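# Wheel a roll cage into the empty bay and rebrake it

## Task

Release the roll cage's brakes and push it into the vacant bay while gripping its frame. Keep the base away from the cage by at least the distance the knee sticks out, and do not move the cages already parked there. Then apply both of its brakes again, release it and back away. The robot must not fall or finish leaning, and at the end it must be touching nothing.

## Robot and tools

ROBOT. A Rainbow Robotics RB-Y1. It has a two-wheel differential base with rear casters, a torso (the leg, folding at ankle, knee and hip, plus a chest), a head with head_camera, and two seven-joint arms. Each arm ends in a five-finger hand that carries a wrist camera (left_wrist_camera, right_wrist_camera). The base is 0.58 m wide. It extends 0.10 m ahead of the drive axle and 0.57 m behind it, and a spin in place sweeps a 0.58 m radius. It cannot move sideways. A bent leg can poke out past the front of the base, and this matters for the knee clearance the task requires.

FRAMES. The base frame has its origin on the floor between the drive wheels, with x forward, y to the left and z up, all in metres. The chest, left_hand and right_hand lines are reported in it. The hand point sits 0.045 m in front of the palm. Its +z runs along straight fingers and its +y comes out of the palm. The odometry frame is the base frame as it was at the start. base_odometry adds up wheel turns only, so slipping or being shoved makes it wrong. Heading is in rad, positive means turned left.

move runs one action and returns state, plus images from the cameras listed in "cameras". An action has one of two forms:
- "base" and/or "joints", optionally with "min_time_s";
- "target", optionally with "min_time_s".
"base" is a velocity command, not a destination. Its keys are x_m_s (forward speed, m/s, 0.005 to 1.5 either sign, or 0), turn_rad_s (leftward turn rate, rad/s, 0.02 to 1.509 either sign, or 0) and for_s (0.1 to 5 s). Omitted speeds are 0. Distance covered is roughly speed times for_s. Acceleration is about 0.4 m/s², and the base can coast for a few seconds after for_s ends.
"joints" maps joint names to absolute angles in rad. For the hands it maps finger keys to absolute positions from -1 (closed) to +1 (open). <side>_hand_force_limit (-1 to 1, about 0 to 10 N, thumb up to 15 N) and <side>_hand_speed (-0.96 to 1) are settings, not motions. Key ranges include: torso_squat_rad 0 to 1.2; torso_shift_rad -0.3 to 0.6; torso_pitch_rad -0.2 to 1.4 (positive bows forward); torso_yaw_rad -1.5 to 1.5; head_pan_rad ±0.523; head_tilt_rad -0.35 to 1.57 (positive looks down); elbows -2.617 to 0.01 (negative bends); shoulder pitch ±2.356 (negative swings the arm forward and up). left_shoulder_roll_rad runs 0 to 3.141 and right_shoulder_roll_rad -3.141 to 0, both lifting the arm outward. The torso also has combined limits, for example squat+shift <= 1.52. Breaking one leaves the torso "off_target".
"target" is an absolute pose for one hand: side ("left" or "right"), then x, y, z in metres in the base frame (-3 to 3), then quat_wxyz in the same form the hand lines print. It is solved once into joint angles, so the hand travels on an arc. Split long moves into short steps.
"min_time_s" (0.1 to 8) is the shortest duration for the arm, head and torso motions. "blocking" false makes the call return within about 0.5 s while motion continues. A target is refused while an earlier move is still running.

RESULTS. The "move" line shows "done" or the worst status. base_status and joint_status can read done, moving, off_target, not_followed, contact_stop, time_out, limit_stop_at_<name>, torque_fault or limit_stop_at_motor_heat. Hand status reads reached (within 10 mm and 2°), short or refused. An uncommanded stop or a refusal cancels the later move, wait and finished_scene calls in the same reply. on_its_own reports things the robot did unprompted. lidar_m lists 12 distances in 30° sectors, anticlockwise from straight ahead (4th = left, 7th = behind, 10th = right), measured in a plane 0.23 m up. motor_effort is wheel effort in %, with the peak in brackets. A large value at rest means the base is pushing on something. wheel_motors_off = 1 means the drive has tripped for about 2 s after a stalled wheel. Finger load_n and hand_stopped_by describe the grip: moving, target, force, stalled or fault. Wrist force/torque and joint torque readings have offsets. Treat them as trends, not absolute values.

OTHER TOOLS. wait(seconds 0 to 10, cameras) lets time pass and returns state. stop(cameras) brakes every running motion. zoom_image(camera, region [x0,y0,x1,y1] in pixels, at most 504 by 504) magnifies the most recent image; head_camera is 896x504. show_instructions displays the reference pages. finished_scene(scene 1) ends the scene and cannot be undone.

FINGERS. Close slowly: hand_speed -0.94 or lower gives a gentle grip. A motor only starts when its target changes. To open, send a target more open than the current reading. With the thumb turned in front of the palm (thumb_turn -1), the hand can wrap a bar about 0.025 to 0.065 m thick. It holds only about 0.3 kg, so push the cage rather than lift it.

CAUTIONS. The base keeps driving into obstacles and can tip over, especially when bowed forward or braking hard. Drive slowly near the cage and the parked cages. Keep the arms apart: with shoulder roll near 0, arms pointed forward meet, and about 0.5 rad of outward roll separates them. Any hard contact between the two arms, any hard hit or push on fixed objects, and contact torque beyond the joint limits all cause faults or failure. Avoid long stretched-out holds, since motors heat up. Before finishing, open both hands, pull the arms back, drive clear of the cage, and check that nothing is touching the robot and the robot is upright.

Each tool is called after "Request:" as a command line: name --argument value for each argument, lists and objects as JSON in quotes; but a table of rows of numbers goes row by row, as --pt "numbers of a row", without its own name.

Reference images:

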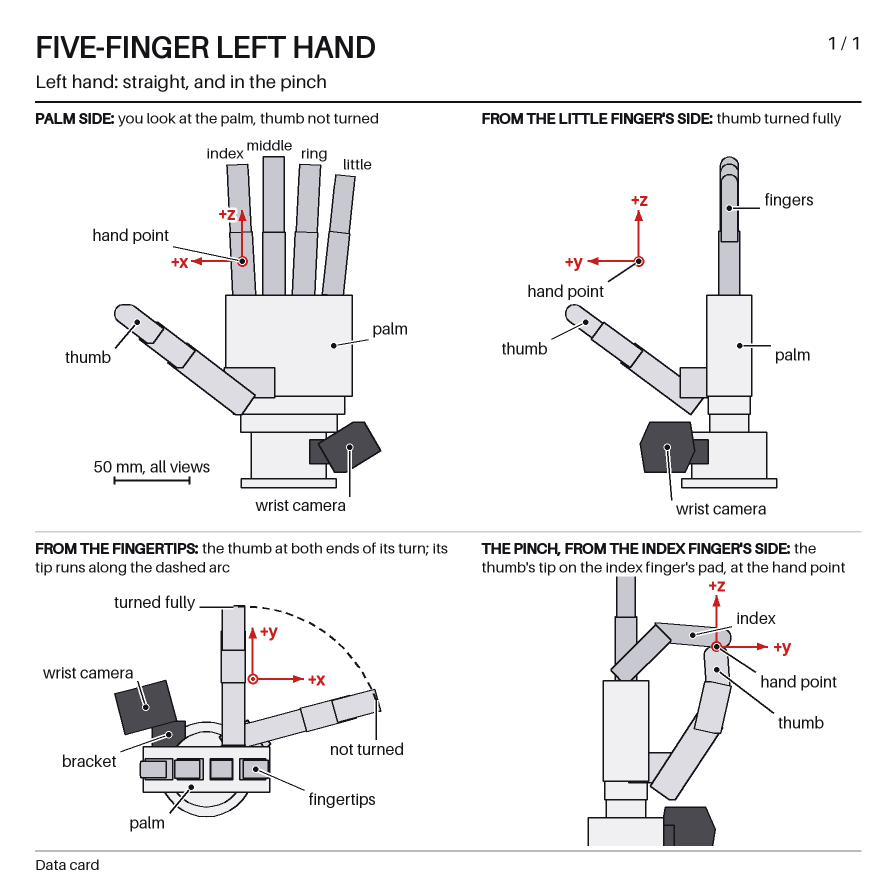

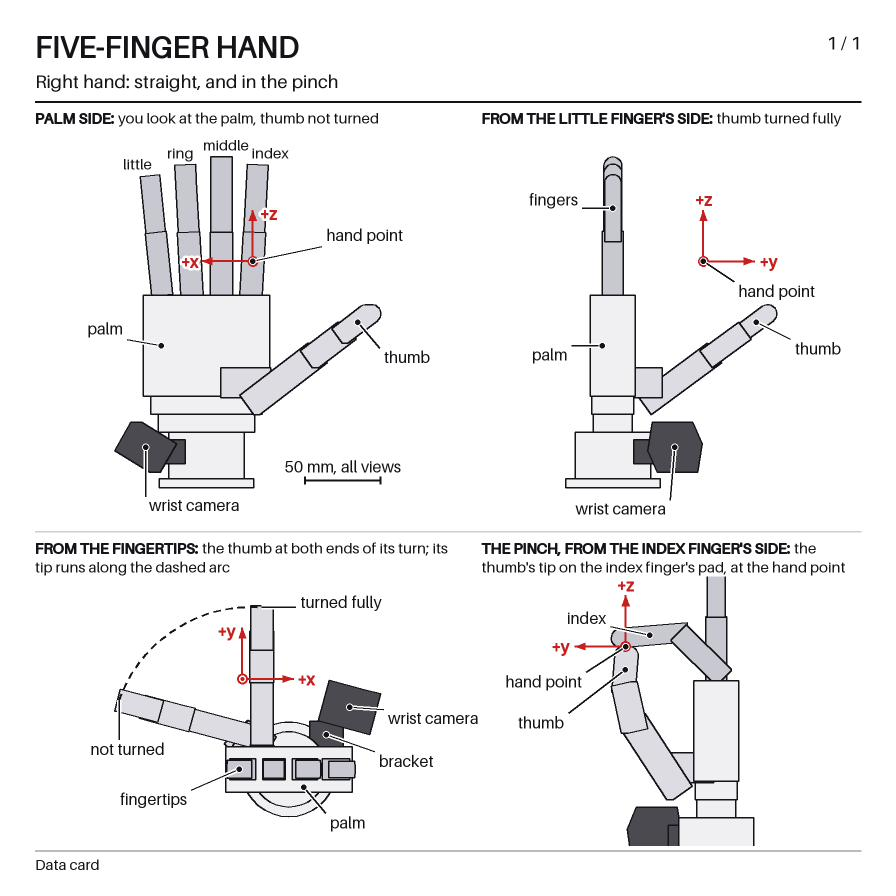

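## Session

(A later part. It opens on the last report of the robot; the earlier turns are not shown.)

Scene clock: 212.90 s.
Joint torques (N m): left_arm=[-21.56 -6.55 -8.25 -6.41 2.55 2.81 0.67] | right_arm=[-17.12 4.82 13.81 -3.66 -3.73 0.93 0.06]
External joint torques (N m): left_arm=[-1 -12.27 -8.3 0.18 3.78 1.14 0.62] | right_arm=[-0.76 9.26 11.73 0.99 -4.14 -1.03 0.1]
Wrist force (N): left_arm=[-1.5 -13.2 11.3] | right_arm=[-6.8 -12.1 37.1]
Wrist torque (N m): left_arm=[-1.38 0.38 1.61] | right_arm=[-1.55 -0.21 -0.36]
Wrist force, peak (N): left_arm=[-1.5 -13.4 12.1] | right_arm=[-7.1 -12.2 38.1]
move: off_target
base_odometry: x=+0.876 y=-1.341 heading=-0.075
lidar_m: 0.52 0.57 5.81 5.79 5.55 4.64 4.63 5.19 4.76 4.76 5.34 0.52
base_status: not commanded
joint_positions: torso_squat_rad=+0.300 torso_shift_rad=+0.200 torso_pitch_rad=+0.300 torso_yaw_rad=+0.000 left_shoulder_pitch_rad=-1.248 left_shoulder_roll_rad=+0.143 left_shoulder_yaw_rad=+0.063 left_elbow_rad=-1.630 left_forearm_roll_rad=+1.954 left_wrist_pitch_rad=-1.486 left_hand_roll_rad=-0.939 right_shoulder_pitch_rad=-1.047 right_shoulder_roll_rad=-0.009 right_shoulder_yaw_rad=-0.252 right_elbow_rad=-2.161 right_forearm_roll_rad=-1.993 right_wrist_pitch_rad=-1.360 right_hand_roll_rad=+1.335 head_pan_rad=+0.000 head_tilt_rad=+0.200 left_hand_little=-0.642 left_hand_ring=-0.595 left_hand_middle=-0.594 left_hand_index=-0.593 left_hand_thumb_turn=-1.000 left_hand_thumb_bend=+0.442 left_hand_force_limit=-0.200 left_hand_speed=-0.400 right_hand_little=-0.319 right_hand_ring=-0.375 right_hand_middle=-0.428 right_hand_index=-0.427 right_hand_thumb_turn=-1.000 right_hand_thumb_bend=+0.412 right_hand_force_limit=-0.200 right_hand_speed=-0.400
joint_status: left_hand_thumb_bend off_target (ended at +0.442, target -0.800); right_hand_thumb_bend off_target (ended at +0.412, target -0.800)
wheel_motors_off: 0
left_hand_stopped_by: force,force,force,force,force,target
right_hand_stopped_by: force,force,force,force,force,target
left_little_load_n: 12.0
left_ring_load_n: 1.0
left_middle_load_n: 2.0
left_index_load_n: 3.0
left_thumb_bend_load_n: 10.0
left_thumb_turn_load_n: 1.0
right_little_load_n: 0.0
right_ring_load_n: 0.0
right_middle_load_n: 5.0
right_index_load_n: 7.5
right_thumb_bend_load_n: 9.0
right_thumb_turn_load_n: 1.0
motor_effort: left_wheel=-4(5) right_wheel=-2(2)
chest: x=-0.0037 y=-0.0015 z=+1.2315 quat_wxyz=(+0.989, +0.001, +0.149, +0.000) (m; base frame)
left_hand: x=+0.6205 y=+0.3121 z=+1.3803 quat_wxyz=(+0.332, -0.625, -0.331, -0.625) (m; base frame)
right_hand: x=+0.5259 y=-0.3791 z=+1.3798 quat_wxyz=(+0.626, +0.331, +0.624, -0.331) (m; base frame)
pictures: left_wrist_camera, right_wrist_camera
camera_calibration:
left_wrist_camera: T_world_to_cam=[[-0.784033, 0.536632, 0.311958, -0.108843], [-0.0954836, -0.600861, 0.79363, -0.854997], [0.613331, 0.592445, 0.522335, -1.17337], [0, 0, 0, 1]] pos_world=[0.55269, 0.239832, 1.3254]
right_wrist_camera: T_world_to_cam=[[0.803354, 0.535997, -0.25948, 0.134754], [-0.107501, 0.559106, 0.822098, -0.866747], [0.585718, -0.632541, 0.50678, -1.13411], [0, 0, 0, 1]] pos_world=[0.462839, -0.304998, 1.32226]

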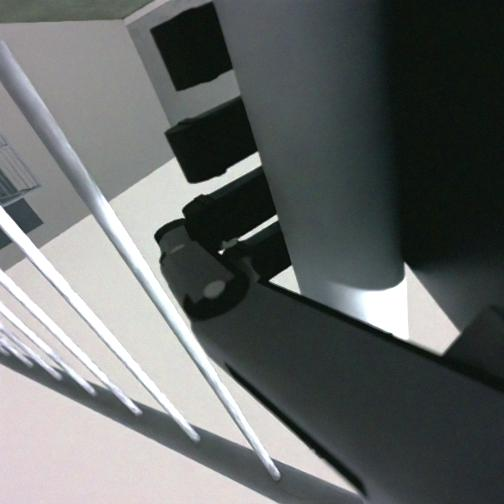

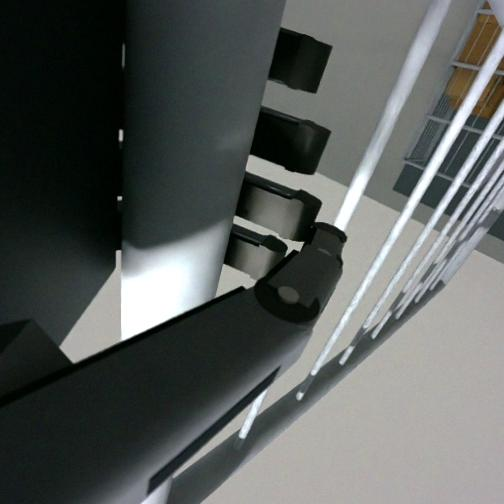

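Request:
move --joints '{"left_shoulder_pitch_rad": -1.169, "left_shoulder_roll_rad": 0.07, "left_shoulder_yaw_rad": -0.055, "left_elbow_rad": -1.825, "left_forearm_roll_rad": 1.925, "left_wrist_pitch_rad": -1.53, "left_hand_roll_rad": -1.02, "right_shoulder_pitch_rad": -1.046, "right_shoulder_roll_rad": -0.12, "right_shoulder_yaw_rad": -0.37, "right_elbow_rad": -2.093, "right_forearm_roll_rad": -2.148, "right_wrist_pitch_rad": -1.304, "right_hand_roll_rad": 1.337}' --min_time_s 3 --cameras '["head_camera", "left_wrist_camera", "right_wrist_camera"]'

Scene clock: 216.43 s.
Joint torques (N m): left_arm=[-24.64 -49.93 -50.48 -18.61 3.09 -3.7 -1.86] | right_arm=[-23.09 12.12 25.66 9.27 -16.3 5.25 -1.26]
External joint torques (N m): left_arm=[-5.69 -53.71 -50.85 -12.7 4.18 -5.47 -1.91] | right_arm=[-6.35 18.85 23.77 14.54 -16.71 3.3 -1.21]
Wrist force (N): left_arm=[24.1 22.1 182.3] | right_arm=[1.1 -71.5 6.3]
Wrist torque (N m): left_arm=[-4.36 4.48 -0.87] | right_arm=[-3.49 0.04 -3.66]
Wrist force, peak (N): left_arm=[57.2 65.2 182.3] | right_arm=[5.7 -76.2 -20.9]
move: done
base_odometry: x=+0.876 y=-1.341 heading=-0.075
lidar_m: 0.51 0.55 5.81 5.79 5.55 4.64 4.63 5.19 4.78 4.76 5.33 0.52
base_status: not commanded
joint_positions: torso_squat_rad=+0.300 torso_shift_rad=+0.201 torso_pitch_rad=+0.302 torso_yaw_rad=+0.000 left_shoulder_pitch_rad=-1.167 left_shoulder_roll_rad=+0.083 left_shoulder_yaw_rad=-0.042 left_elbow_rad=-1.822 left_forearm_roll_rad=+1.924 left_wrist_pitch_rad=-1.529 left_hand_roll_rad=-1.020 right_shoulder_pitch_rad=-1.044 right_shoulder_roll_rad=-0.125 right_shoulder_yaw_rad=-0.376 right_elbow_rad=-2.097 right_forearm_roll_rad=-2.144 right_wrist_pitch_rad=-1.305 right_hand_roll_rad=+1.337 head_pan_rad=+0.000 head_tilt_rad=+0.200 left_hand_little=-0.552 left_hand_ring=-0.511 left_hand_middle=-0.486 left_hand_index=-0.461 left_hand_thumb_turn=-1.000 left_hand_thumb_bend=+0.441 left_hand_force_limit=-0.200 left_hand_speed=-0.400 right_hand_little=-0.319 right_hand_ring=-0.375 right_hand_middle=-0.428 right_hand_index=-0.428 right_hand_thumb_turn=-1.000 right_hand_thumb_bend=+0.412 right_hand_force_limit=-0.200 right_hand_speed=-0.400
joint_status: all done
wheel_motors_off: 0
left_hand_stopped_by: force,force,force,force,force,target
right_hand_stopped_by: force,force,force,force,force,target
left_little_load_n: 23.0
left_ring_load_n: 21.5
left_middle_load_n: 26.0
left_index_load_n: 22.5
left_thumb_bend_load_n: 3.0
left_thumb_turn_load_n: 0.5
right_little_load_n: 0.0
right_ring_load_n: 0.0
right_middle_load_n: 3.5
right_index_load_n: 0.0
right_thumb_bend_load_n: 9.0
right_thumb_turn_load_n: 0.5
motor_effort: left_wheel=-18(26) right_wheel=-7(8)
chest: x=-0.0023 y=+0.0010 z=+1.2312 quat_wxyz=(+0.989, -0.001, +0.150, +0.000) (m; base frame)
left_hand: x=+0.5894 y=+0.2711 z=+1.3813 quat_wxyz=(+0.315, -0.625, -0.304, -0.646) (m; base frame)
right_hand: x=+0.5425 y=-0.4281 z=+1.3787 quat_wxyz=(+0.624, +0.329, +0.624, -0.337) (m; base frame)
pictures: head_camera, left_wrist_camera, right_wrist_camera
camera_calibration:
head_camera: T_world_to_cam=[[-0.0110126, -0.997611, 0.068191, -0.0907146], [-0.386494, -0.0586485, -0.920425, 1.37344], [0.922226, -0.0364917, -0.384925, 0.406935], [0, 0, 0, 1]] pos_world=[0.15454, 0.00490205, 1.42697]
left_wrist_camera: T_world_to_cam=[[-0.751303, 0.580865, 0.313272, -0.14461], [-0.151288, -0.613632, 0.774963, -0.821238], [0.642383, 0.534838, 0.548901, -1.1688], [0, 0, 0, 1]] pos_world=[0.517926, 0.205179, 1.32329]
right_wrist_camera: T_world_to_cam=[[0.805288, 0.527209, -0.271221, 0.158676], [-0.0963087, 0.567707, 0.817578, -0.832752], [0.585009, -0.632265, 0.507943, -1.17539], [0, 0, 0, 1]] pos_world=[0.479633, -0.354056, 1.32091]

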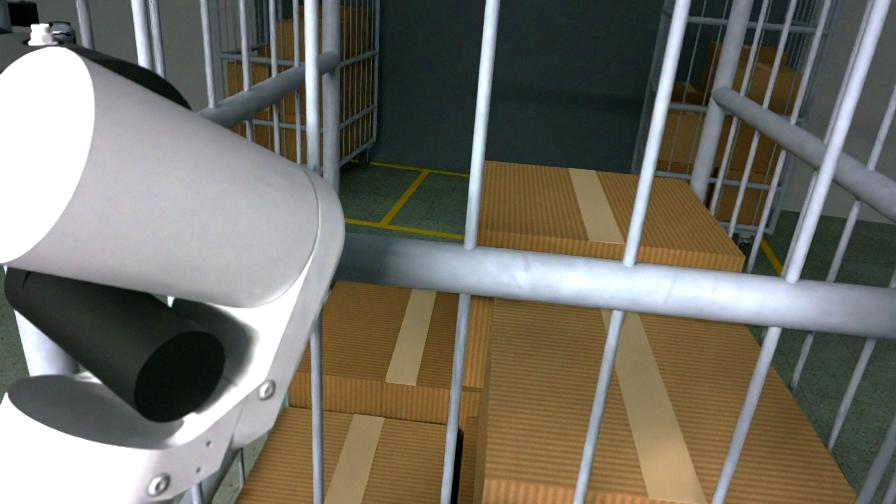

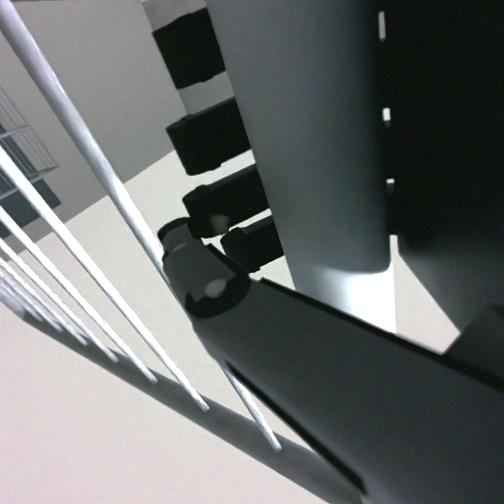

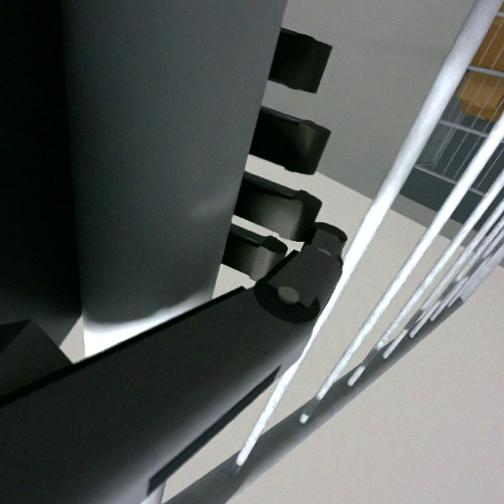

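Request:
move --joints '{"left_shoulder_pitch_rad": -1.19, "left_shoulder_roll_rad": 0.09, "left_shoulder_yaw_rad": -0.03, "left_elbow_rad": -1.775, "left_forearm_roll_rad": 1.932, "left_wrist_pitch_rad": -1.52, "left_hand_roll_rad": -1.0}' --min_time_s 1 --cameras '["head_camera"]'

Scene clock: 218.43 s.
Joint torques (N m): left_arm=[-32.26 -13.59 -20.94 -6.67 6.02 10.56 0.36] | right_arm=[-21.76 4.53 14.92 0.58 -6.88 3.1 -1.09]
External joint torques (N m): left_arm=[-12.92 -17.79 -21.31 -0.6 7.14 8.82 0.31] | right_arm=[-4.95 11.18 13 5.85 -7.29 1.16 -1.05]
Wrist force (N): left_arm=[-20.5 -39.8 20.9] | right_arm=[2.8 -29.6 7.1]
Wrist torque (N m): left_arm=[-1.77 0.80 0.91] | right_arm=[-1.68 -0.51 -1.68]
Wrist force, peak (N): left_arm=[24.8 22.0 182.3] | right_arm=[0.2 -71.7 6.3]
move: done
base_odometry: x=+0.876 y=-1.341 heading=-0.075
lidar_m: 0.51 0.55 5.81 5.80 5.55 4.65 4.62 5.20 4.77 4.76 5.34 0.52
base_status: not commanded
joint_positions: torso_squat_rad=+0.300 torso_shift_rad=+0.200 torso_pitch_rad=+0.300 torso_yaw_rad=+0.000 left_shoulder_pitch_rad=-1.186 left_shoulder_roll_rad=+0.094 left_shoulder_yaw_rad=-0.025 left_elbow_rad=-1.775 left_forearm_roll_rad=+1.930 left_wrist_pitch_rad=-1.522 left_hand_roll_rad=-1.000 right_shoulder_pitch_rad=-1.045 right_shoulder_roll_rad=-0.123 right_shoulder_yaw_rad=-0.373 right_elbow_rad=-2.094 right_forearm_roll_rad=-2.146 right_wrist_pitch_rad=-1.304 right_hand_roll_rad=+1.337 head_pan_rad=+0.000 head_tilt_rad=+0.200 left_hand_little=-0.554 left_hand_ring=-0.514 left_hand_middle=-0.488 left_hand_index=-0.464 left_hand_thumb_turn=-1.000 left_hand_thumb_bend=+0.441 left_hand_force_limit=-0.200 left_hand_speed=-0.400 right_hand_little=-0.319 right_hand_ring=-0.375 right_hand_middle=-0.428 right_hand_index=-0.428 right_hand_thumb_turn=-1.000 right_hand_thumb_bend=+0.412 right_hand_force_limit=-0.200 right_hand_speed=-0.400
joint_status: all done
wheel_motors_off: 0
left_hand_stopped_by: force,force,force,force,force,target
right_hand_stopped_by: force,force,force,force,force,target
left_little_load_n: 8.5
left_ring_load_n: 2.5
left_middle_load_n: 8.0
left_index_load_n: 3.0
left_thumb_bend_load_n: 5.0
left_thumb_turn_load_n: 0.5
right_little_load_n: 0.0
right_ring_load_n: 0.0
right_middle_load_n: 3.5
right_index_load_n: 0.0
right_thumb_bend_load_n: 9.0
right_thumb_turn_load_n: 0.5
motor_effort: left_wheel=+2(19) right_wheel=-1(8)
chest: x=-0.0039 y=-0.0002 z=+1.2316 quat_wxyz=(+0.989, +0.000, +0.149, +0.000) (m; base frame)
left_hand: x=+0.5959 y=+0.2758 z=+1.3819 quat_wxyz=(+0.320, -0.625, -0.308, -0.642) (m; base frame)
right_hand: x=+0.5424 y=-0.4272 z=+1.3788 quat_wxyz=(+0.625, +0.328, +0.625, -0.335) (m; base frame)
pictures: head_camera
camera_calibration:
head_camera: T_world_to_cam=[[-0.01086, -0.997735, 0.0663909, -0.0897163], [-0.384414, -0.0571267, -0.921391, 1.37415], [0.923097, -0.0355279, -0.382923, 0.40604], [0, 0, 0, 1]] pos_world=[0.152455, 0.00341352, 1.42757]

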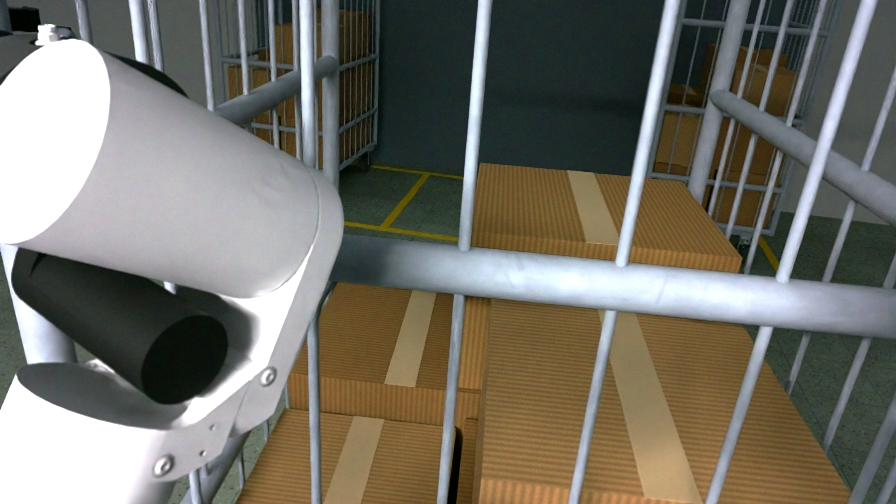

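Request:
move --joints '{"left_hand_little": -0.4, "left_hand_ring": -0.4, "left_hand_middle": -0.4, "left_hand_index": -0.4, "right_hand_little": -0.3, "right_hand_ring": -0.3, "right_hand_middle": -0.3, "right_hand_index": -0.3, "left_hand_thumb_bend": 0.58, "right_hand_thumb_bend": 0.55}' --cameras '["left_wrist_camera", "right_wrist_camera"]'

Scene clock: 219.37 s.
Joint torques (N m): left_arm=[-31.38 -10.41 -19.97 -6.53 5.09 10.8 0.28] | right_arm=[-20.54 3.61 13.71 -0.29 -5.84 2.93 -1.26]
External joint torques (N m): left_arm=[-12.04 -14.6 -20.34 -0.47 6.22 9.06 0.23] | right_arm=[-3.73 10.25 11.79 4.97 -6.25 0.98 -1.21]
Wrist force (N): left_arm=[-19.1 -39.8 10.7] | right_arm=[3.5 -26.6 6.4]
Wrist torque (N m): left_arm=[-1.80 -0.64 0.66] | right_arm=[-1.50 -0.49 -1.50]
Wrist force, peak (N): left_arm=[-21.4 -39.6 21.0] | right_arm=[2.6 -29.8 7.3]
move: done
base_odometry: x=+0.876 y=-1.341 heading=-0.075
lidar_m: 0.51 0.55 5.80 5.79 5.56 4.64 4.62 5.19 4.77 4.76 5.34 0.52
base_status: not commanded
joint_positions: torso_squat_rad=+0.300 torso_shift_rad=+0.200 torso_pitch_rad=+0.300 torso_yaw_rad=+0.000 left_shoulder_pitch_rad=-1.187 left_shoulder_roll_rad=+0.094 left_shoulder_yaw_rad=-0.025 left_elbow_rad=-1.775 left_forearm_roll_rad=+1.930 left_wrist_pitch_rad=-1.522 left_hand_roll_rad=-1.000 right_shoulder_pitch_rad=-1.045 right_shoulder_roll_rad=-0.122 right_shoulder_yaw_rad=-0.373 right_elbow_rad=-2.094 right_forearm_roll_rad=-2.146 right_wrist_pitch_rad=-1.304 right_hand_roll_rad=+1.337 head_pan_rad=+0.000 head_tilt_rad=+0.200 left_hand_little=-0.400 left_hand_ring=-0.400 left_hand_middle=-0.400 left_hand_index=-0.399 left_hand_thumb_turn=-1.000 left_hand_thumb_bend=+0.580 left_hand_force_limit=-0.200 left_hand_speed=-0.400 right_hand_little=-0.300 right_hand_ring=-0.300 right_hand_middle=-0.300 right_hand_index=-0.300 right_hand_thumb_turn=-1.000 right_hand_thumb_bend=+0.550 right_hand_force_limit=-0.200 right_hand_speed=-0.400
joint_status: all done
wheel_motors_off: 0
left_hand_stopped_by: target,target,target,force,target,target
right_hand_stopped_by: target,target,target,target,target,target
left_little_load_n: 0.0
left_ring_load_n: 0.0
left_middle_load_n: 1.0
left_index_load_n: 5.0
left_thumb_bend_load_n: 0.0
left_thumb_turn_load_n: 0.0
right_little_load_n: 0.0
right_ring_load_n: 0.0
right_middle_load_n: 0.0
right_index_load_n: 0.0
right_thumb_bend_load_n: 0.0
right_thumb_turn_load_n: 0.0
motor_effort: left_wheel=+3(5) right_wheel=+2(2)
chest: x=-0.0041 y=-0.0004 z=+1.2316 quat_wxyz=(+0.989, +0.000, +0.149, +0.000) (m; base frame)
left_hand: x=+0.5959 y=+0.2753 z=+1.3820 quat_wxyz=(+0.320, -0.625, -0.307, -0.642) (m; base frame)
right_hand: x=+0.5425 y=-0.4270 z=+1.3788 quat_wxyz=(+0.625, +0.328, +0.625, -0.334) (m; base frame)
pictures: left_wrist_camera, right_wrist_camera
camera_calibration:
left_wrist_camera: T_world_to_cam=[[-0.756559, 0.572346, 0.316288, -0.14112], [-0.139892, -0.614136, 0.776703, -0.827328], [0.638786, 0.543376, 0.544697, -1.16993], [0, 0, 0, 1]] pos_world=[0.524836, 0.208391, 1.32448]
right_wrist_camera: T_world_to_cam=[[0.801757, 0.533354, -0.269664, 0.160586], [-0.100698, 0.565312, 0.818708, -0.833706], [0.589106, -0.62925, 0.50695, -1.17437], [0, 0, 0, 1]] pos_world=[0.479124, -0.353317, 1.32121]

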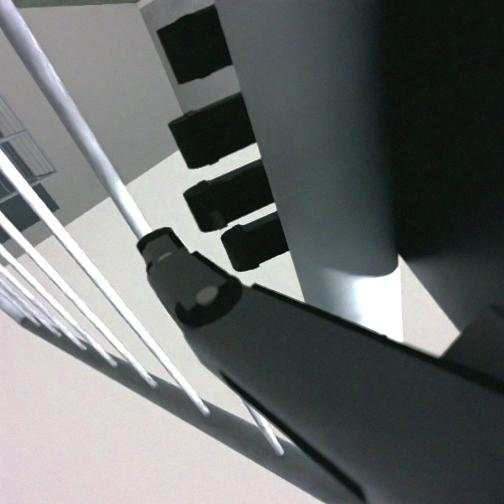

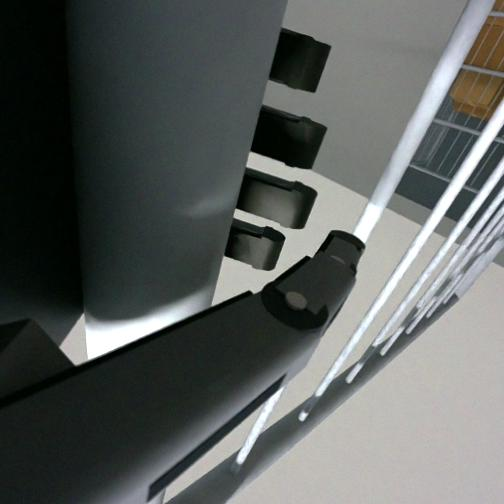

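Request:
move --base '{"x_m_s": 0.006, "for_s": 2}' --joints '{"left_shoulder_pitch_rad": -1.133, "left_shoulder_roll_rad": 0.039, "left_shoulder_yaw_rad": -0.106, "left_elbow_rad": -1.905, "left_forearm_roll_rad": 1.914, "left_wrist_pitch_rad": -1.548, "left_hand_roll_rad": -1.057, "right_shoulder_pitch_rad": -1.043, "right_shoulder_roll_rad": -0.178, "right_shoulder_yaw_rad": -0.43, "right_elbow_rad": -2.057, "right_forearm_roll_rad": -2.225, "right_wrist_pitch_rad": -1.276, "right_hand_roll_rad": 1.338}' --min_time_s 2.5 --cameras '["left_wrist_camera", "right_wrist_camera"]'

Scene clock: 222.53 s.
Joint torques (N m): left_arm=[-18.04 -47.52 -48.72 -16.74 2.61 -6.49 -1.23] | right_arm=[-18.62 9.16 18.95 4.86 -11.22 2.2 -0.8]
External joint torques (N m): left_arm=[0.12 -50.36 -49.17 -11.13 3.63 -8.3 -1.28] | right_arm=[-1.77 16.98 17.13 10.41 -11.62 0.25 -0.75]
Wrist force (N): left_arm=[37.1 21.7 182.3] | right_arm=[-6.0 -48.3 10.7]
Wrist torque (N m): left_arm=[-6.14 2.90 0.70] | right_arm=[-2.90 -0.09 -2.90]
Wrist force, peak (N): left_arm=[39.8 25.2 182.3] | right_arm=[7.5 -67.5 -20.9]
move: done
base_odometry: x=+0.888 y=-1.342 heading=-0.075
lidar_m: 0.51 0.54 5.80 5.79 5.56 4.66 4.64 5.20 4.77 4.76 5.35 0.53
base_status: done (sent for 2 of 2 s)
joint_positions: torso_squat_rad=+0.300 torso_shift_rad=+0.202 torso_pitch_rad=+0.302 torso_yaw_rad=+0.000 left_shoulder_pitch_rad=-1.133 left_shoulder_roll_rad=+0.052 left_shoulder_yaw_rad=-0.094 left_elbow_rad=-1.902 left_forearm_roll_rad=+1.913 left_wrist_pitch_rad=-1.546 left_hand_roll_rad=-1.057 right_shoulder_pitch_rad=-1.042 right_shoulder_roll_rad=-0.182 right_shoulder_yaw_rad=-0.434 right_elbow_rad=-2.060 right_forearm_roll_rad=-2.222 right_wrist_pitch_rad=-1.276 right_hand_roll_rad=+1.338 head_pan_rad=+0.000 head_tilt_rad=+0.200 left_hand_little=-0.400 left_hand_ring=-0.398 left_hand_middle=-0.370 left_hand_index=-0.337 left_hand_thumb_turn=-1.000 left_hand_thumb_bend=+0.580 left_hand_force_limit=-0.200 left_hand_speed=-0.400 right_hand_little=-0.300 right_hand_ring=-0.300 right_hand_middle=-0.300 right_hand_index=-0.300 right_hand_thumb_turn=-1.000 right_hand_thumb_bend=+0.550 right_hand_force_limit=-0.200 right_hand_speed=-0.400
joint_status: all done
wheel_motors_off: 0
left_hand_stopped_by: target,target,target,force,target,target
right_hand_stopped_by: target,target,target,target,target,target
left_little_load_n: 4.0
left_ring_load_n: 19.0
left_middle_load_n: 24.5
left_index_load_n: 21.5
left_thumb_bend_load_n: 0.0
left_thumb_turn_load_n: -0.5
right_little_load_n: 0.0
right_ring_load_n: 0.0
right_middle_load_n: 0.0
right_index_load_n: 0.0
right_thumb_bend_load_n: 0.0
right_thumb_turn_load_n: 0.0
motor_effort: left_wheel=-19(20) right_wheel=-22(22)
chest: x=-0.0019 y=+0.0011 z=+1.2312 quat_wxyz=(+0.989, -0.001, +0.151, +0.000) (m; base frame)
left_hand: x=+0.5753 y=+0.2491 z=+1.3802 quat_wxyz=(+0.303, -0.629, -0.289, -0.654) (m; base frame)
right_hand: x=+0.5494 y=-0.4534 z=+1.3785 quat_wxyz=(+0.624, +0.329, +0.624, -0.336) (m; base frame)
pictures: left_wrist_camera, right_wrist_camera
camera_calibration:
left_wrist_camera: T_world_to_cam=[[-0.72745, 0.609639, 0.314891, -0.165251], [-0.179442, -0.61197, 0.770255, -0.813709], [0.662282, 0.503818, 0.554572, -1.15888], [0, 0, 0, 1]] pos_world=[0.501278, 0.18664, 1.32148]
right_wrist_camera: T_world_to_cam=[[0.803817, 0.529894, -0.270353, 0.167283], [-0.0976968, 0.565889, 0.818673, -0.819226], [0.5868, -0.63165, 0.50664, -1.19415], [0, 0, 0, 1]] pos_world=[0.486229, -0.379338, 1.32091]

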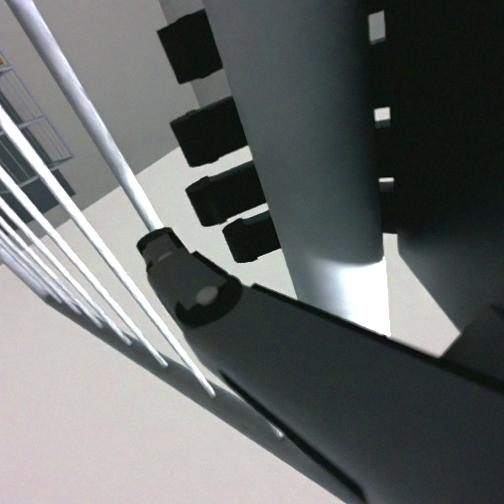

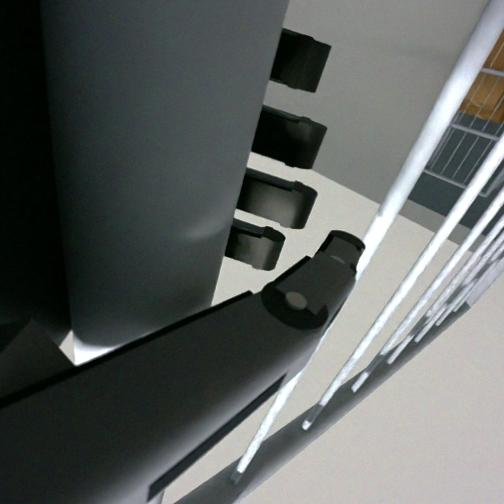

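Request:
move --joints '{"left_shoulder_pitch_rad": -1.143, "left_shoulder_roll_rad": 0.05, "left_shoulder_yaw_rad": -0.088, "left_elbow_rad": -1.88, "left_forearm_roll_rad": 1.918, "left_wrist_pitch_rad": -1.542, "left_hand_roll_rad": -1.045}' --min_time_s 0.8

Request:
move --base '{"x_m_s": 0.06, "for_s": 3}' --cameras '["head_camera", "left_wrist_camera", "right_wrist_camera"]'

Scene clock: 224.10 s.
Joint torques (N m): left_arm=[-22.64 -24.76 -27.23 -8.84 4.19 1.6 -0.31] | right_arm=[-18.44 3 12.26 0.45 -5.54 1.48 -0.88]
External joint torques (N m): left_arm=[-4.28 -27.85 -27.67 -3.15 5.24 -0.19 -0.36] | right_arm=[-1.55 10.76 10.42 6 -5.94 -0.47 -0.84]
Wrist force (N): left_arm=[8.8 -7.7 82.8] | right_arm=[-2.3 -23.2 3.0]
Wrist torque (N m): left_arm=[-3.21 1.06 0.80] | right_arm=[-1.31 0.02 -1.55]
Wrist force, peak (N): left_arm=[37.8 22.0 182.3] | right_arm=[-6.2 -48.5 11.6]
move: done
base_odometry: x=+0.888 y=-1.342 heading=-0.074
lidar_m: 0.50 0.54 5.80 5.79 5.56 4.65 4.64 5.21 4.78 4.76 5.34 0.52
base_status: not commanded
joint_positions: torso_squat_rad=+0.300 torso_shift_rad=+0.201 torso_pitch_rad=+0.301 torso_yaw_rad=+0.000 left_shoulder_pitch_rad=-1.142 left_shoulder_roll_rad=+0.057 left_shoulder_yaw_rad=-0.081 left_elbow_rad=-1.879 left_forearm_roll_rad=+1.917 left_wrist_pitch_rad=-1.542 left_hand_roll_rad=-1.045 right_shoulder_pitch_rad=-1.042 right_shoulder_roll_rad=-0.181 right_shoulder_yaw_rad=-0.432 right_elbow_rad=-2.058 right_forearm_roll_rad=-2.224 right_wrist_pitch_rad=-1.276 right_hand_roll_rad=+1.338 head_pan_rad=+0.000 head_tilt_rad=+0.200 left_hand_little=-0.400 left_hand_ring=-0.398 left_hand_middle=-0.370 left_hand_index=-0.337 left_hand_thumb_turn=-1.000 left_hand_thumb_bend=+0.580 left_hand_force_limit=-0.200 left_hand_speed=-0.400 right_hand_little=-0.300 right_hand_ring=-0.300 right_hand_middle=-0.300 right_hand_index=-0.300 right_hand_thumb_turn=-1.000 right_hand_thumb_bend=+0.550 right_hand_force_limit=-0.200 right_hand_speed=-0.400
joint_status: all done
wheel_motors_off: 0
left_hand_stopped_by: target,target,target,force,target,target
right_hand_stopped_by: target,target,target,target,target,target
left_little_load_n: 1.5
left_ring_load_n: 12.0
left_middle_load_n: 14.0
left_index_load_n: 11.5
left_thumb_bend_load_n: 0.0
left_thumb_turn_load_n: 0.0
right_little_load_n: 0.0
right_ring_load_n: 0.0
right_middle_load_n: 0.0
right_index_load_n: 0.0
right_thumb_bend_load_n: 0.0
right_thumb_turn_load_n: 0.0
motor_effort: left_wheel=-8(19) right_wheel=-17(22)
chest: x=-0.0029 y=+0.0004 z=+1.2313 quat_wxyz=(+0.989, +0.000, +0.150, +0.000) (m; base frame)
left_hand: x=+0.5787 y=+0.2525 z=+1.3804 quat_wxyz=(+0.305, -0.629, -0.292, -0.652) (m; base frame)
right_hand: x=+0.5494 y=-0.4527 z=+1.3782 quat_wxyz=(+0.624, +0.328, +0.625, -0.334) (m; base frame)
pictures: none

Scene clock: 234.57 s.
Joint torques (N m): left_arm=[-24.3 -12.23 -15.67 4.58 13.5 11.62 2.59] | right_arm=[-25.61 9.36 25.32 4.15 -13.04 3.84 -2.55]
External joint torques (N m): left_arm=[-5.99 -15.42 -16.13 10.21 14.53 9.82 2.55] | right_arm=[-8.69 17.11 23.42 9.65 -13.42 1.89 -2.5]
External joint torques when the fault began: left_arm=[-18.24 -16.87 -25.98 11.05 20.94 21.26 3.58]
Motor temperatures (°C): left_arm=[36 36 38 36 45 42 45] | right_arm=[36 36 38 33 49 46 45]
Wrist force (N): left_arm=[-5.9 -75.3 -28.7] | right_arm=[0.9 -57.3 12.4]
Wrist torque (N m): left_arm=[-1.65 -1.66 4.85] | right_arm=[-3.56 -0.74 -3.71]
Wrist force, peak (N): left_arm=[-33.9 -124.5 -50.6] | right_arm=[1.2 -92.4 -18.8]
move: torque_fault
TORQUE FAULT: left_forearm_roll_rad reached its load limit. The robot stopped for 10 seconds, dropped its targets and accepts commands again. The stop added 9.4 s to the call.
base_odometry: x=+0.912 y=-1.344 heading=-0.075
lidar_m: 0.49 0.53 5.80 5.79 5.60 4.68 4.66 5.23 4.78 4.76 5.35 0.51
base_status: torque_fault (sent for 0.47 of 3 s)
joint_positions: torso_squat_rad=+0.301 torso_shift_rad=+0.197 torso_pitch_rad=+0.295 torso_yaw_rad=+0.000 left_shoulder_pitch_rad=-1.137 left_shoulder_roll_rad=+0.058 left_shoulder_yaw_rad=-0.077 left_elbow_rad=-1.884 left_forearm_roll_rad=+1.910 left_wrist_pitch_rad=-1.549 left_hand_roll_rad=-1.046 right_shoulder_pitch_rad=-1.041 right_shoulder_roll_rad=-0.182 right_shoulder_yaw_rad=-0.436 right_elbow_rad=-2.059 right_forearm_roll_rad=-2.222 right_wrist_pitch_rad=-1.277 right_hand_roll_rad=+1.339 head_pan_rad=+0.000 head_tilt_rad=+0.200 left_hand_little=-0.400 left_hand_ring=-0.400 left_hand_middle=-0.374 left_hand_index=-0.340 left_hand_thumb_turn=-1.000 left_hand_thumb_bend=+0.580 left_hand_force_limit=-0.200 left_hand_speed=-0.400 right_hand_little=-0.300 right_hand_ring=-0.300 right_hand_middle=-0.300 right_hand_index=-0.300 right_hand_thumb_turn=-1.000 right_hand_thumb_bend=+0.550 right_hand_force_limit=-0.200 right_hand_speed=-0.400
joint_status: not commanded
wheel_motors_off: 0
left_hand_stopped_by: target,target,target,force,target,target
right_hand_stopped_by: target,target,target,target,target,target
left_little_load_n: 0.0
left_ring_load_n: 0.0
left_middle_load_n: 0.0
left_index_load_n: 0.0
left_thumb_bend_load_n: 0.0
left_thumb_turn_load_n: -0.5
right_little_load_n: 0.0
right_ring_load_n: 0.0
right_middle_load_n: 0.0
right_index_load_n: 0.5
right_thumb_bend_load_n: 0.0
right_thumb_turn_load_n: -0.5
on_its_own: left_hand_middle is held at -0.374, not at your -0.400, since a torque_fault; left_hand_index is held at -0.340, not at your -0.400, since a torque_fault
motor_effort: left_wheel=+17(43) right_wheel=+26(52)
chest: x=-0.0069 y=-0.0012 z=+1.2322 quat_wxyz=(+0.989, +0.001, +0.147, +0.000) (m; base frame)
left_hand: x=+0.5716 y=+0.2553 z=+1.3830 quat_wxyz=(+0.308, -0.627, -0.298, -0.651) (m; base frame)
right_hand: x=+0.5428 y=-0.4576 z=+1.3807 quat_wxyz=(+0.624, +0.332, +0.623, -0.335) (m; base frame)
pictures: head_camera, left_wrist_camera, right_wrist_camera
camera_calibration:
head_camera: T_world_to_cam=[[-0.0115779, -0.997825, 0.0648879, -0.0889778], [-0.380266, -0.055623, -0.923203, 1.37579], [0.924805, -0.0353634, -0.378795, 0.403821], [0, 0, 0, 1]] pos_world=[0.148681, 0.00202165, 1.42887]
left_wrist_camera: T_world_to_cam=[[-0.740685, 0.595736, 0.310621, -0.155659], [-0.167731, -0.61166, 0.773135, -0.823525], [0.650579, 0.520548, 0.552971, -1.15656], [0, 0, 0, 1]] pos_world=[0.499006, 0.191058, 1.32459]
right_wrist_camera: T_world_to_cam=[[0.806744, 0.528479, -0.264335, 0.164937], [-0.0998625, 0.562846, 0.820507, -0.821988], [0.582401, -0.635542, 0.506848, -1.19383], [0, 0, 0, 1]] pos_world=[0.480143, -0.383245, 1.32314]

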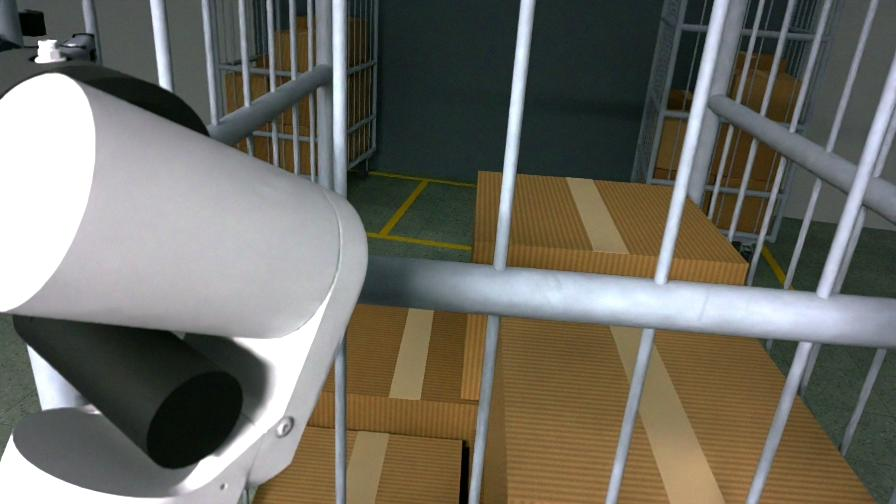

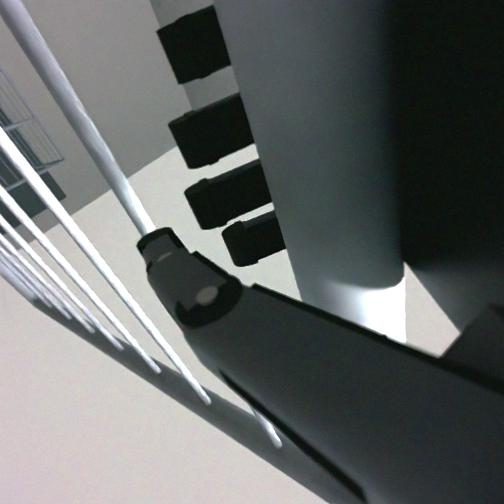

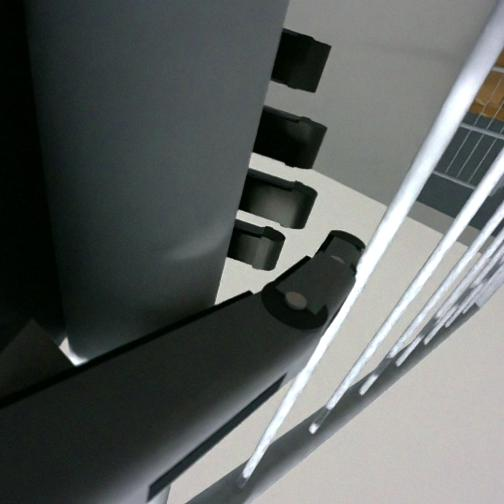

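Request:
move --base '{"x_m_s": -0.02, "for_s": 0.6}' --joints '{"head_tilt_rad": 1.0, "head_pan_rad": 0.2}' --cameras '["head_camera"]'

Request:
move --joints '{"head_tilt_rad": 1.05, "head_pan_rad": -0.35}' --cameras '["head_camera"]'

Scene clock: 236.03 s.
Joint torques (N m): left_arm=[-18.12 -3.44 -5.56 -2.88 2.4 3.3 0.47] | right_arm=[-18.83 0.12 10.05 -1.02 -4.4 2.04 -1.14]
External joint torques (N m): left_arm=[0.19 -6.57 -6.02 2.79 3.44 1.5 0.42] | right_arm=[-1.9 7.82 8.17 4.51 -4.79 0.09 -1.09]
Wrist force (N): left_arm=[-1.9 -15.7 -8.6] | right_arm=[1.2 -19.9 -1.8]
Wrist torque (N m): left_arm=[-0.86 -0.86 1.09] | right_arm=[-0.88 0.12 -1.32]
Wrist force, peak (N): left_arm=[-6.0 -75.3 -28.6] | right_arm=[0.8 -57.6 12.9]
move: done
base_odometry: x=+0.900 y=-1.343 heading=-0.075
lidar_m: 0.50 0.53 5.80 5.79 5.58 4.67 4.65 5.21 4.78 4.76 5.34 0.52
base_status: done (sent for 0.6 of 0.6 s)
joint_positions: torso_squat_rad=+0.300 torso_shift_rad=+0.199 torso_pitch_rad=+0.298 torso_yaw_rad=+0.000 left_shoulder_pitch_rad=-1.138 left_shoulder_roll_rad=+0.056 left_shoulder_yaw_rad=-0.080 left_elbow_rad=-1.882 left_forearm_roll_rad=+1.913 left_wrist_pitch_rad=-1.547 left_hand_roll_rad=-1.046 right_shoulder_pitch_rad=-1.042 right_shoulder_roll_rad=-0.180 right_shoulder_yaw_rad=-0.432 right_elbow_rad=-2.058 right_forearm_roll_rad=-2.224 right_wrist_pitch_rad=-1.276 right_hand_roll_rad=+1.338 head_pan_rad=+0.200 head_tilt_rad=+1.000 left_hand_little=-0.400 left_hand_ring=-0.400 left_hand_middle=-0.374 left_hand_index=-0.340 left_hand_thumb_turn=-1.000 left_hand_thumb_bend=+0.580 left_hand_force_limit=-0.200 left_hand_speed=-0.400 right_hand_little=-0.300 right_hand_ring=-0.300 right_hand_middle=-0.300 right_hand_index=-0.300 right_hand_thumb_turn=-1.000 right_hand_thumb_bend=+0.550 right_hand_force_limit=-0.200 right_hand_speed=-0.400
joint_status: all done
wheel_motors_off: 0
left_hand_stopped_by: target,target,target,target,target,target
right_hand_stopped_by: target,target,target,target,target,target
left_little_load_n: 0.0
left_ring_load_n: 0.0
left_middle_load_n: 0.0
left_index_load_n: 1.5
left_thumb_bend_load_n: 0.0
left_thumb_turn_load_n: 0.0
right_little_load_n: 0.0
right_ring_load_n: 0.0
right_middle_load_n: 0.0
right_index_load_n: 0.0
right_thumb_bend_load_n: 0.0
right_thumb_turn_load_n: 0.0
on_its_own: left_hand_middle is held at -0.374, not at your -0.400, since a torque_fault; left_hand_index is held at -0.340, not at your -0.400, since a torque_fault
motor_effort: left_wheel=+5(10) right_wheel=+8(13)
chest: x=-0.0047 y=-0.0012 z=+1.2317 quat_wxyz=(+0.989, +0.001, +0.149, +0.000) (m; base frame)
left_hand: x=+0.5753 y=+0.2524 z=+1.3809 quat_wxyz=(+0.307, -0.629, -0.295, -0.651) (m; base frame)
right_hand: x=+0.5473 y=-0.4546 z=+1.3787 quat_wxyz=(+0.624, +0.329, +0.625, -0.333) (m; base frame)
pictures: head_camera
camera_calibration:
head_camera: T_world_to_cam=[[0.228858, -0.973445, -0.0053516, -0.00734723], [-0.902616, -0.210141, -0.375665, 0.639724], [0.364565, 0.0908045, -0.92674, 1.21949], [0, 0, 0, 1]] pos_world=[0.134522, 0.0165445, 1.37044]

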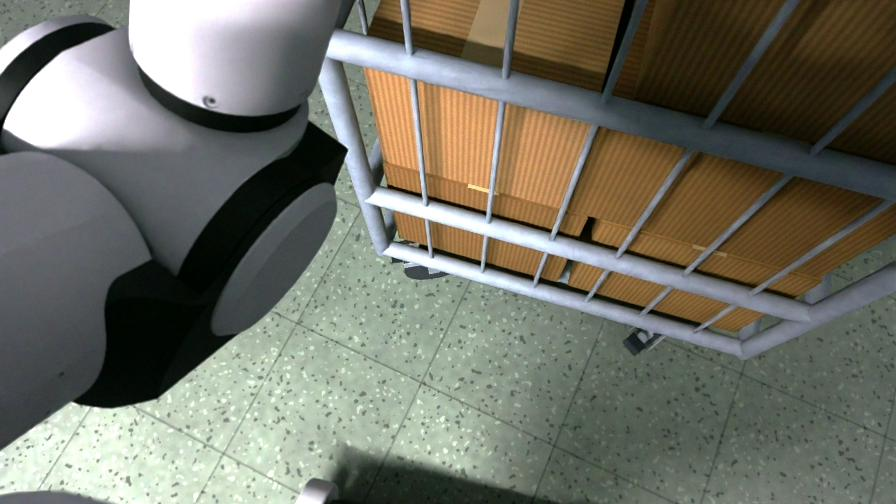

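Scene clock: 237.07 s.
Joint torques (N m): left_arm=[-18.23 -3.43 -5.34 -2.94 2.32 3.28 0.4] | right_arm=[-18.89 0.49 10.15 -0.92 -4.46 2.15 -1.23]
External joint torques (N m): left_arm=[0.08 -6.56 -5.79 2.73 3.36 1.48 0.35] | right_arm=[-1.96 8.2 8.27 4.62 -4.85 0.19 -1.19]
Wrist force (N): left_arm=[-1.5 -15.1 -8.4] | right_arm=[0.8 -20.3 -1.3]
Wrist torque (N m): left_arm=[-0.77 -0.87 1.07] | right_arm=[-0.95 0.10 -1.34]
Wrist force, peak (N): left_arm=[-2.1 -15.3 -9.4] | right_arm=[1.4 -20.5 -0.8]
move: done
base_odometry: x=+0.900 y=-1.343 heading=-0.075
lidar_m: 0.51 0.54 5.81 5.79 5.58 4.66 4.66 5.23 4.77 4.76 5.35 0.52
base_status: not commanded
joint_positions: torso_squat_rad=+0.300 torso_shift_rad=+0.199 torso_pitch_rad=+0.298 torso_yaw_rad=+0.000 left_shoulder_pitch_rad=-1.138 left_shoulder_roll_rad=+0.056 left_shoulder_yaw_rad=-0.080 left_elbow_rad=-1.882 left_forearm_roll_rad=+1.913 left_wrist_pitch_rad=-1.547 left_hand_roll_rad=-1.046 right_shoulder_pitch_rad=-1.042 right_shoulder_roll_rad=-0.180 right_shoulder_yaw_rad=-0.432 right_elbow_rad=-2.058 right_forearm_roll_rad=-2.224 right_wrist_pitch_rad=-1.276 right_hand_roll_rad=+1.338 head_pan_rad=-0.350 head_tilt_rad=+1.050 left_hand_little=-0.400 left_hand_ring=-0.400 left_hand_middle=-0.374 left_hand_index=-0.340 left_hand_thumb_turn=-1.000 left_hand_thumb_bend=+0.580 left_hand_force_limit=-0.200 left_hand_speed=-0.400 right_hand_little=-0.300 right_hand_ring=-0.300 right_hand_middle=-0.300 right_hand_index=-0.300 right_hand_thumb_turn=-1.000 right_hand_thumb_bend=+0.550 right_hand_force_limit=-0.200 right_hand_speed=-0.400
joint_status: all done
wheel_motors_off: 0
left_hand_stopped_by: target,target,target,target,target,target
right_hand_stopped_by: target,target,target,target,target,target
left_little_load_n: 0.0
left_ring_load_n: -0.5
left_middle_load_n: 0.0
left_index_load_n: 1.5
left_thumb_bend_load_n: 0.0
left_thumb_turn_load_n: 0.0
right_little_load_n: -0.5
right_ring_load_n: 0.0
right_middle_load_n: 0.0
right_index_load_n: 0.0
right_thumb_bend_load_n: 0.0
right_thumb_turn_load_n: 0.0
on_its_own: left_hand_middle is held at -0.374, not at your -0.400, since a torque_fault; left_hand_index is held at -0.340, not at your -0.400, since a torque_fault
motor_effort: left_wheel=+4(5) right_wheel=+8(9)
chest: x=-0.0047 y=-0.0012 z=+1.2317 quat_wxyz=(+0.989, +0.001, +0.149, +0.000) (m; base frame)
left_hand: x=+0.5753 y=+0.2524 z=+1.3809 quat_wxyz=(+0.307, -0.629, -0.295, -0.651) (m; base frame)
right_hand: x=+0.5473 y=-0.4546 z=+1.3787 quat_wxyz=(+0.624, +0.329, +0.625, -0.333) (m; base frame)
pictures: head_camera
camera_calibration:
head_camera: T_world_to_cam=[[-0.28591, -0.946171, 0.15171, -0.191124], [-0.917347, 0.224487, -0.328754, 0.575039], [0.277, -0.233165, -0.932151, 1.23328], [0, 0, 0, 1]] pos_world=[0.131247, -0.0223677, 1.36765]

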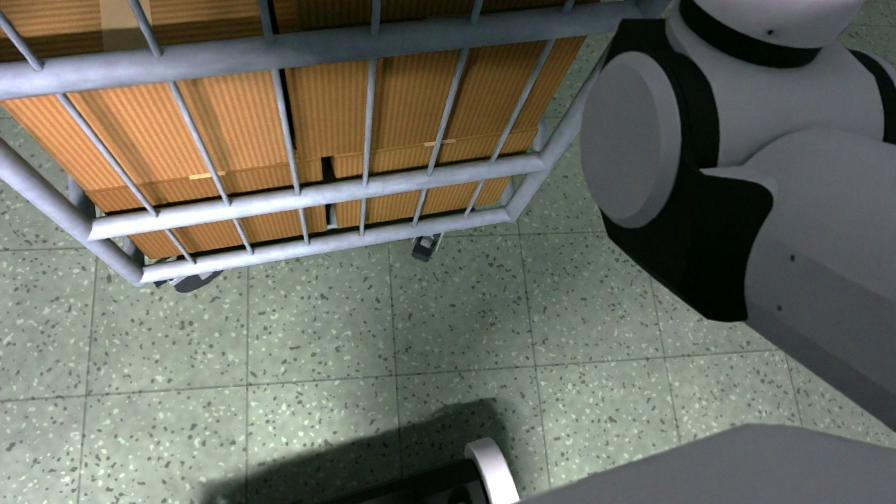

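Request:
zoom_image --camera "head_camera" --region '[130, 230, 260, 310]'

Request:
zoom_image --camera "head_camera" --region '[380, 210, 510, 290]'

Scaled by 3.877 from the camera's 896x504 image, which has a finer 1280x720 frame.

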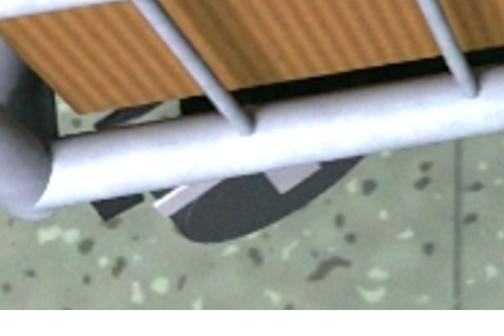

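Scaled by 3.877 from the camera's 896x504 image, which has a finer 1280x720 frame.

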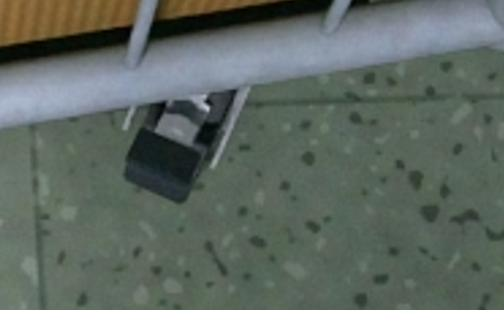

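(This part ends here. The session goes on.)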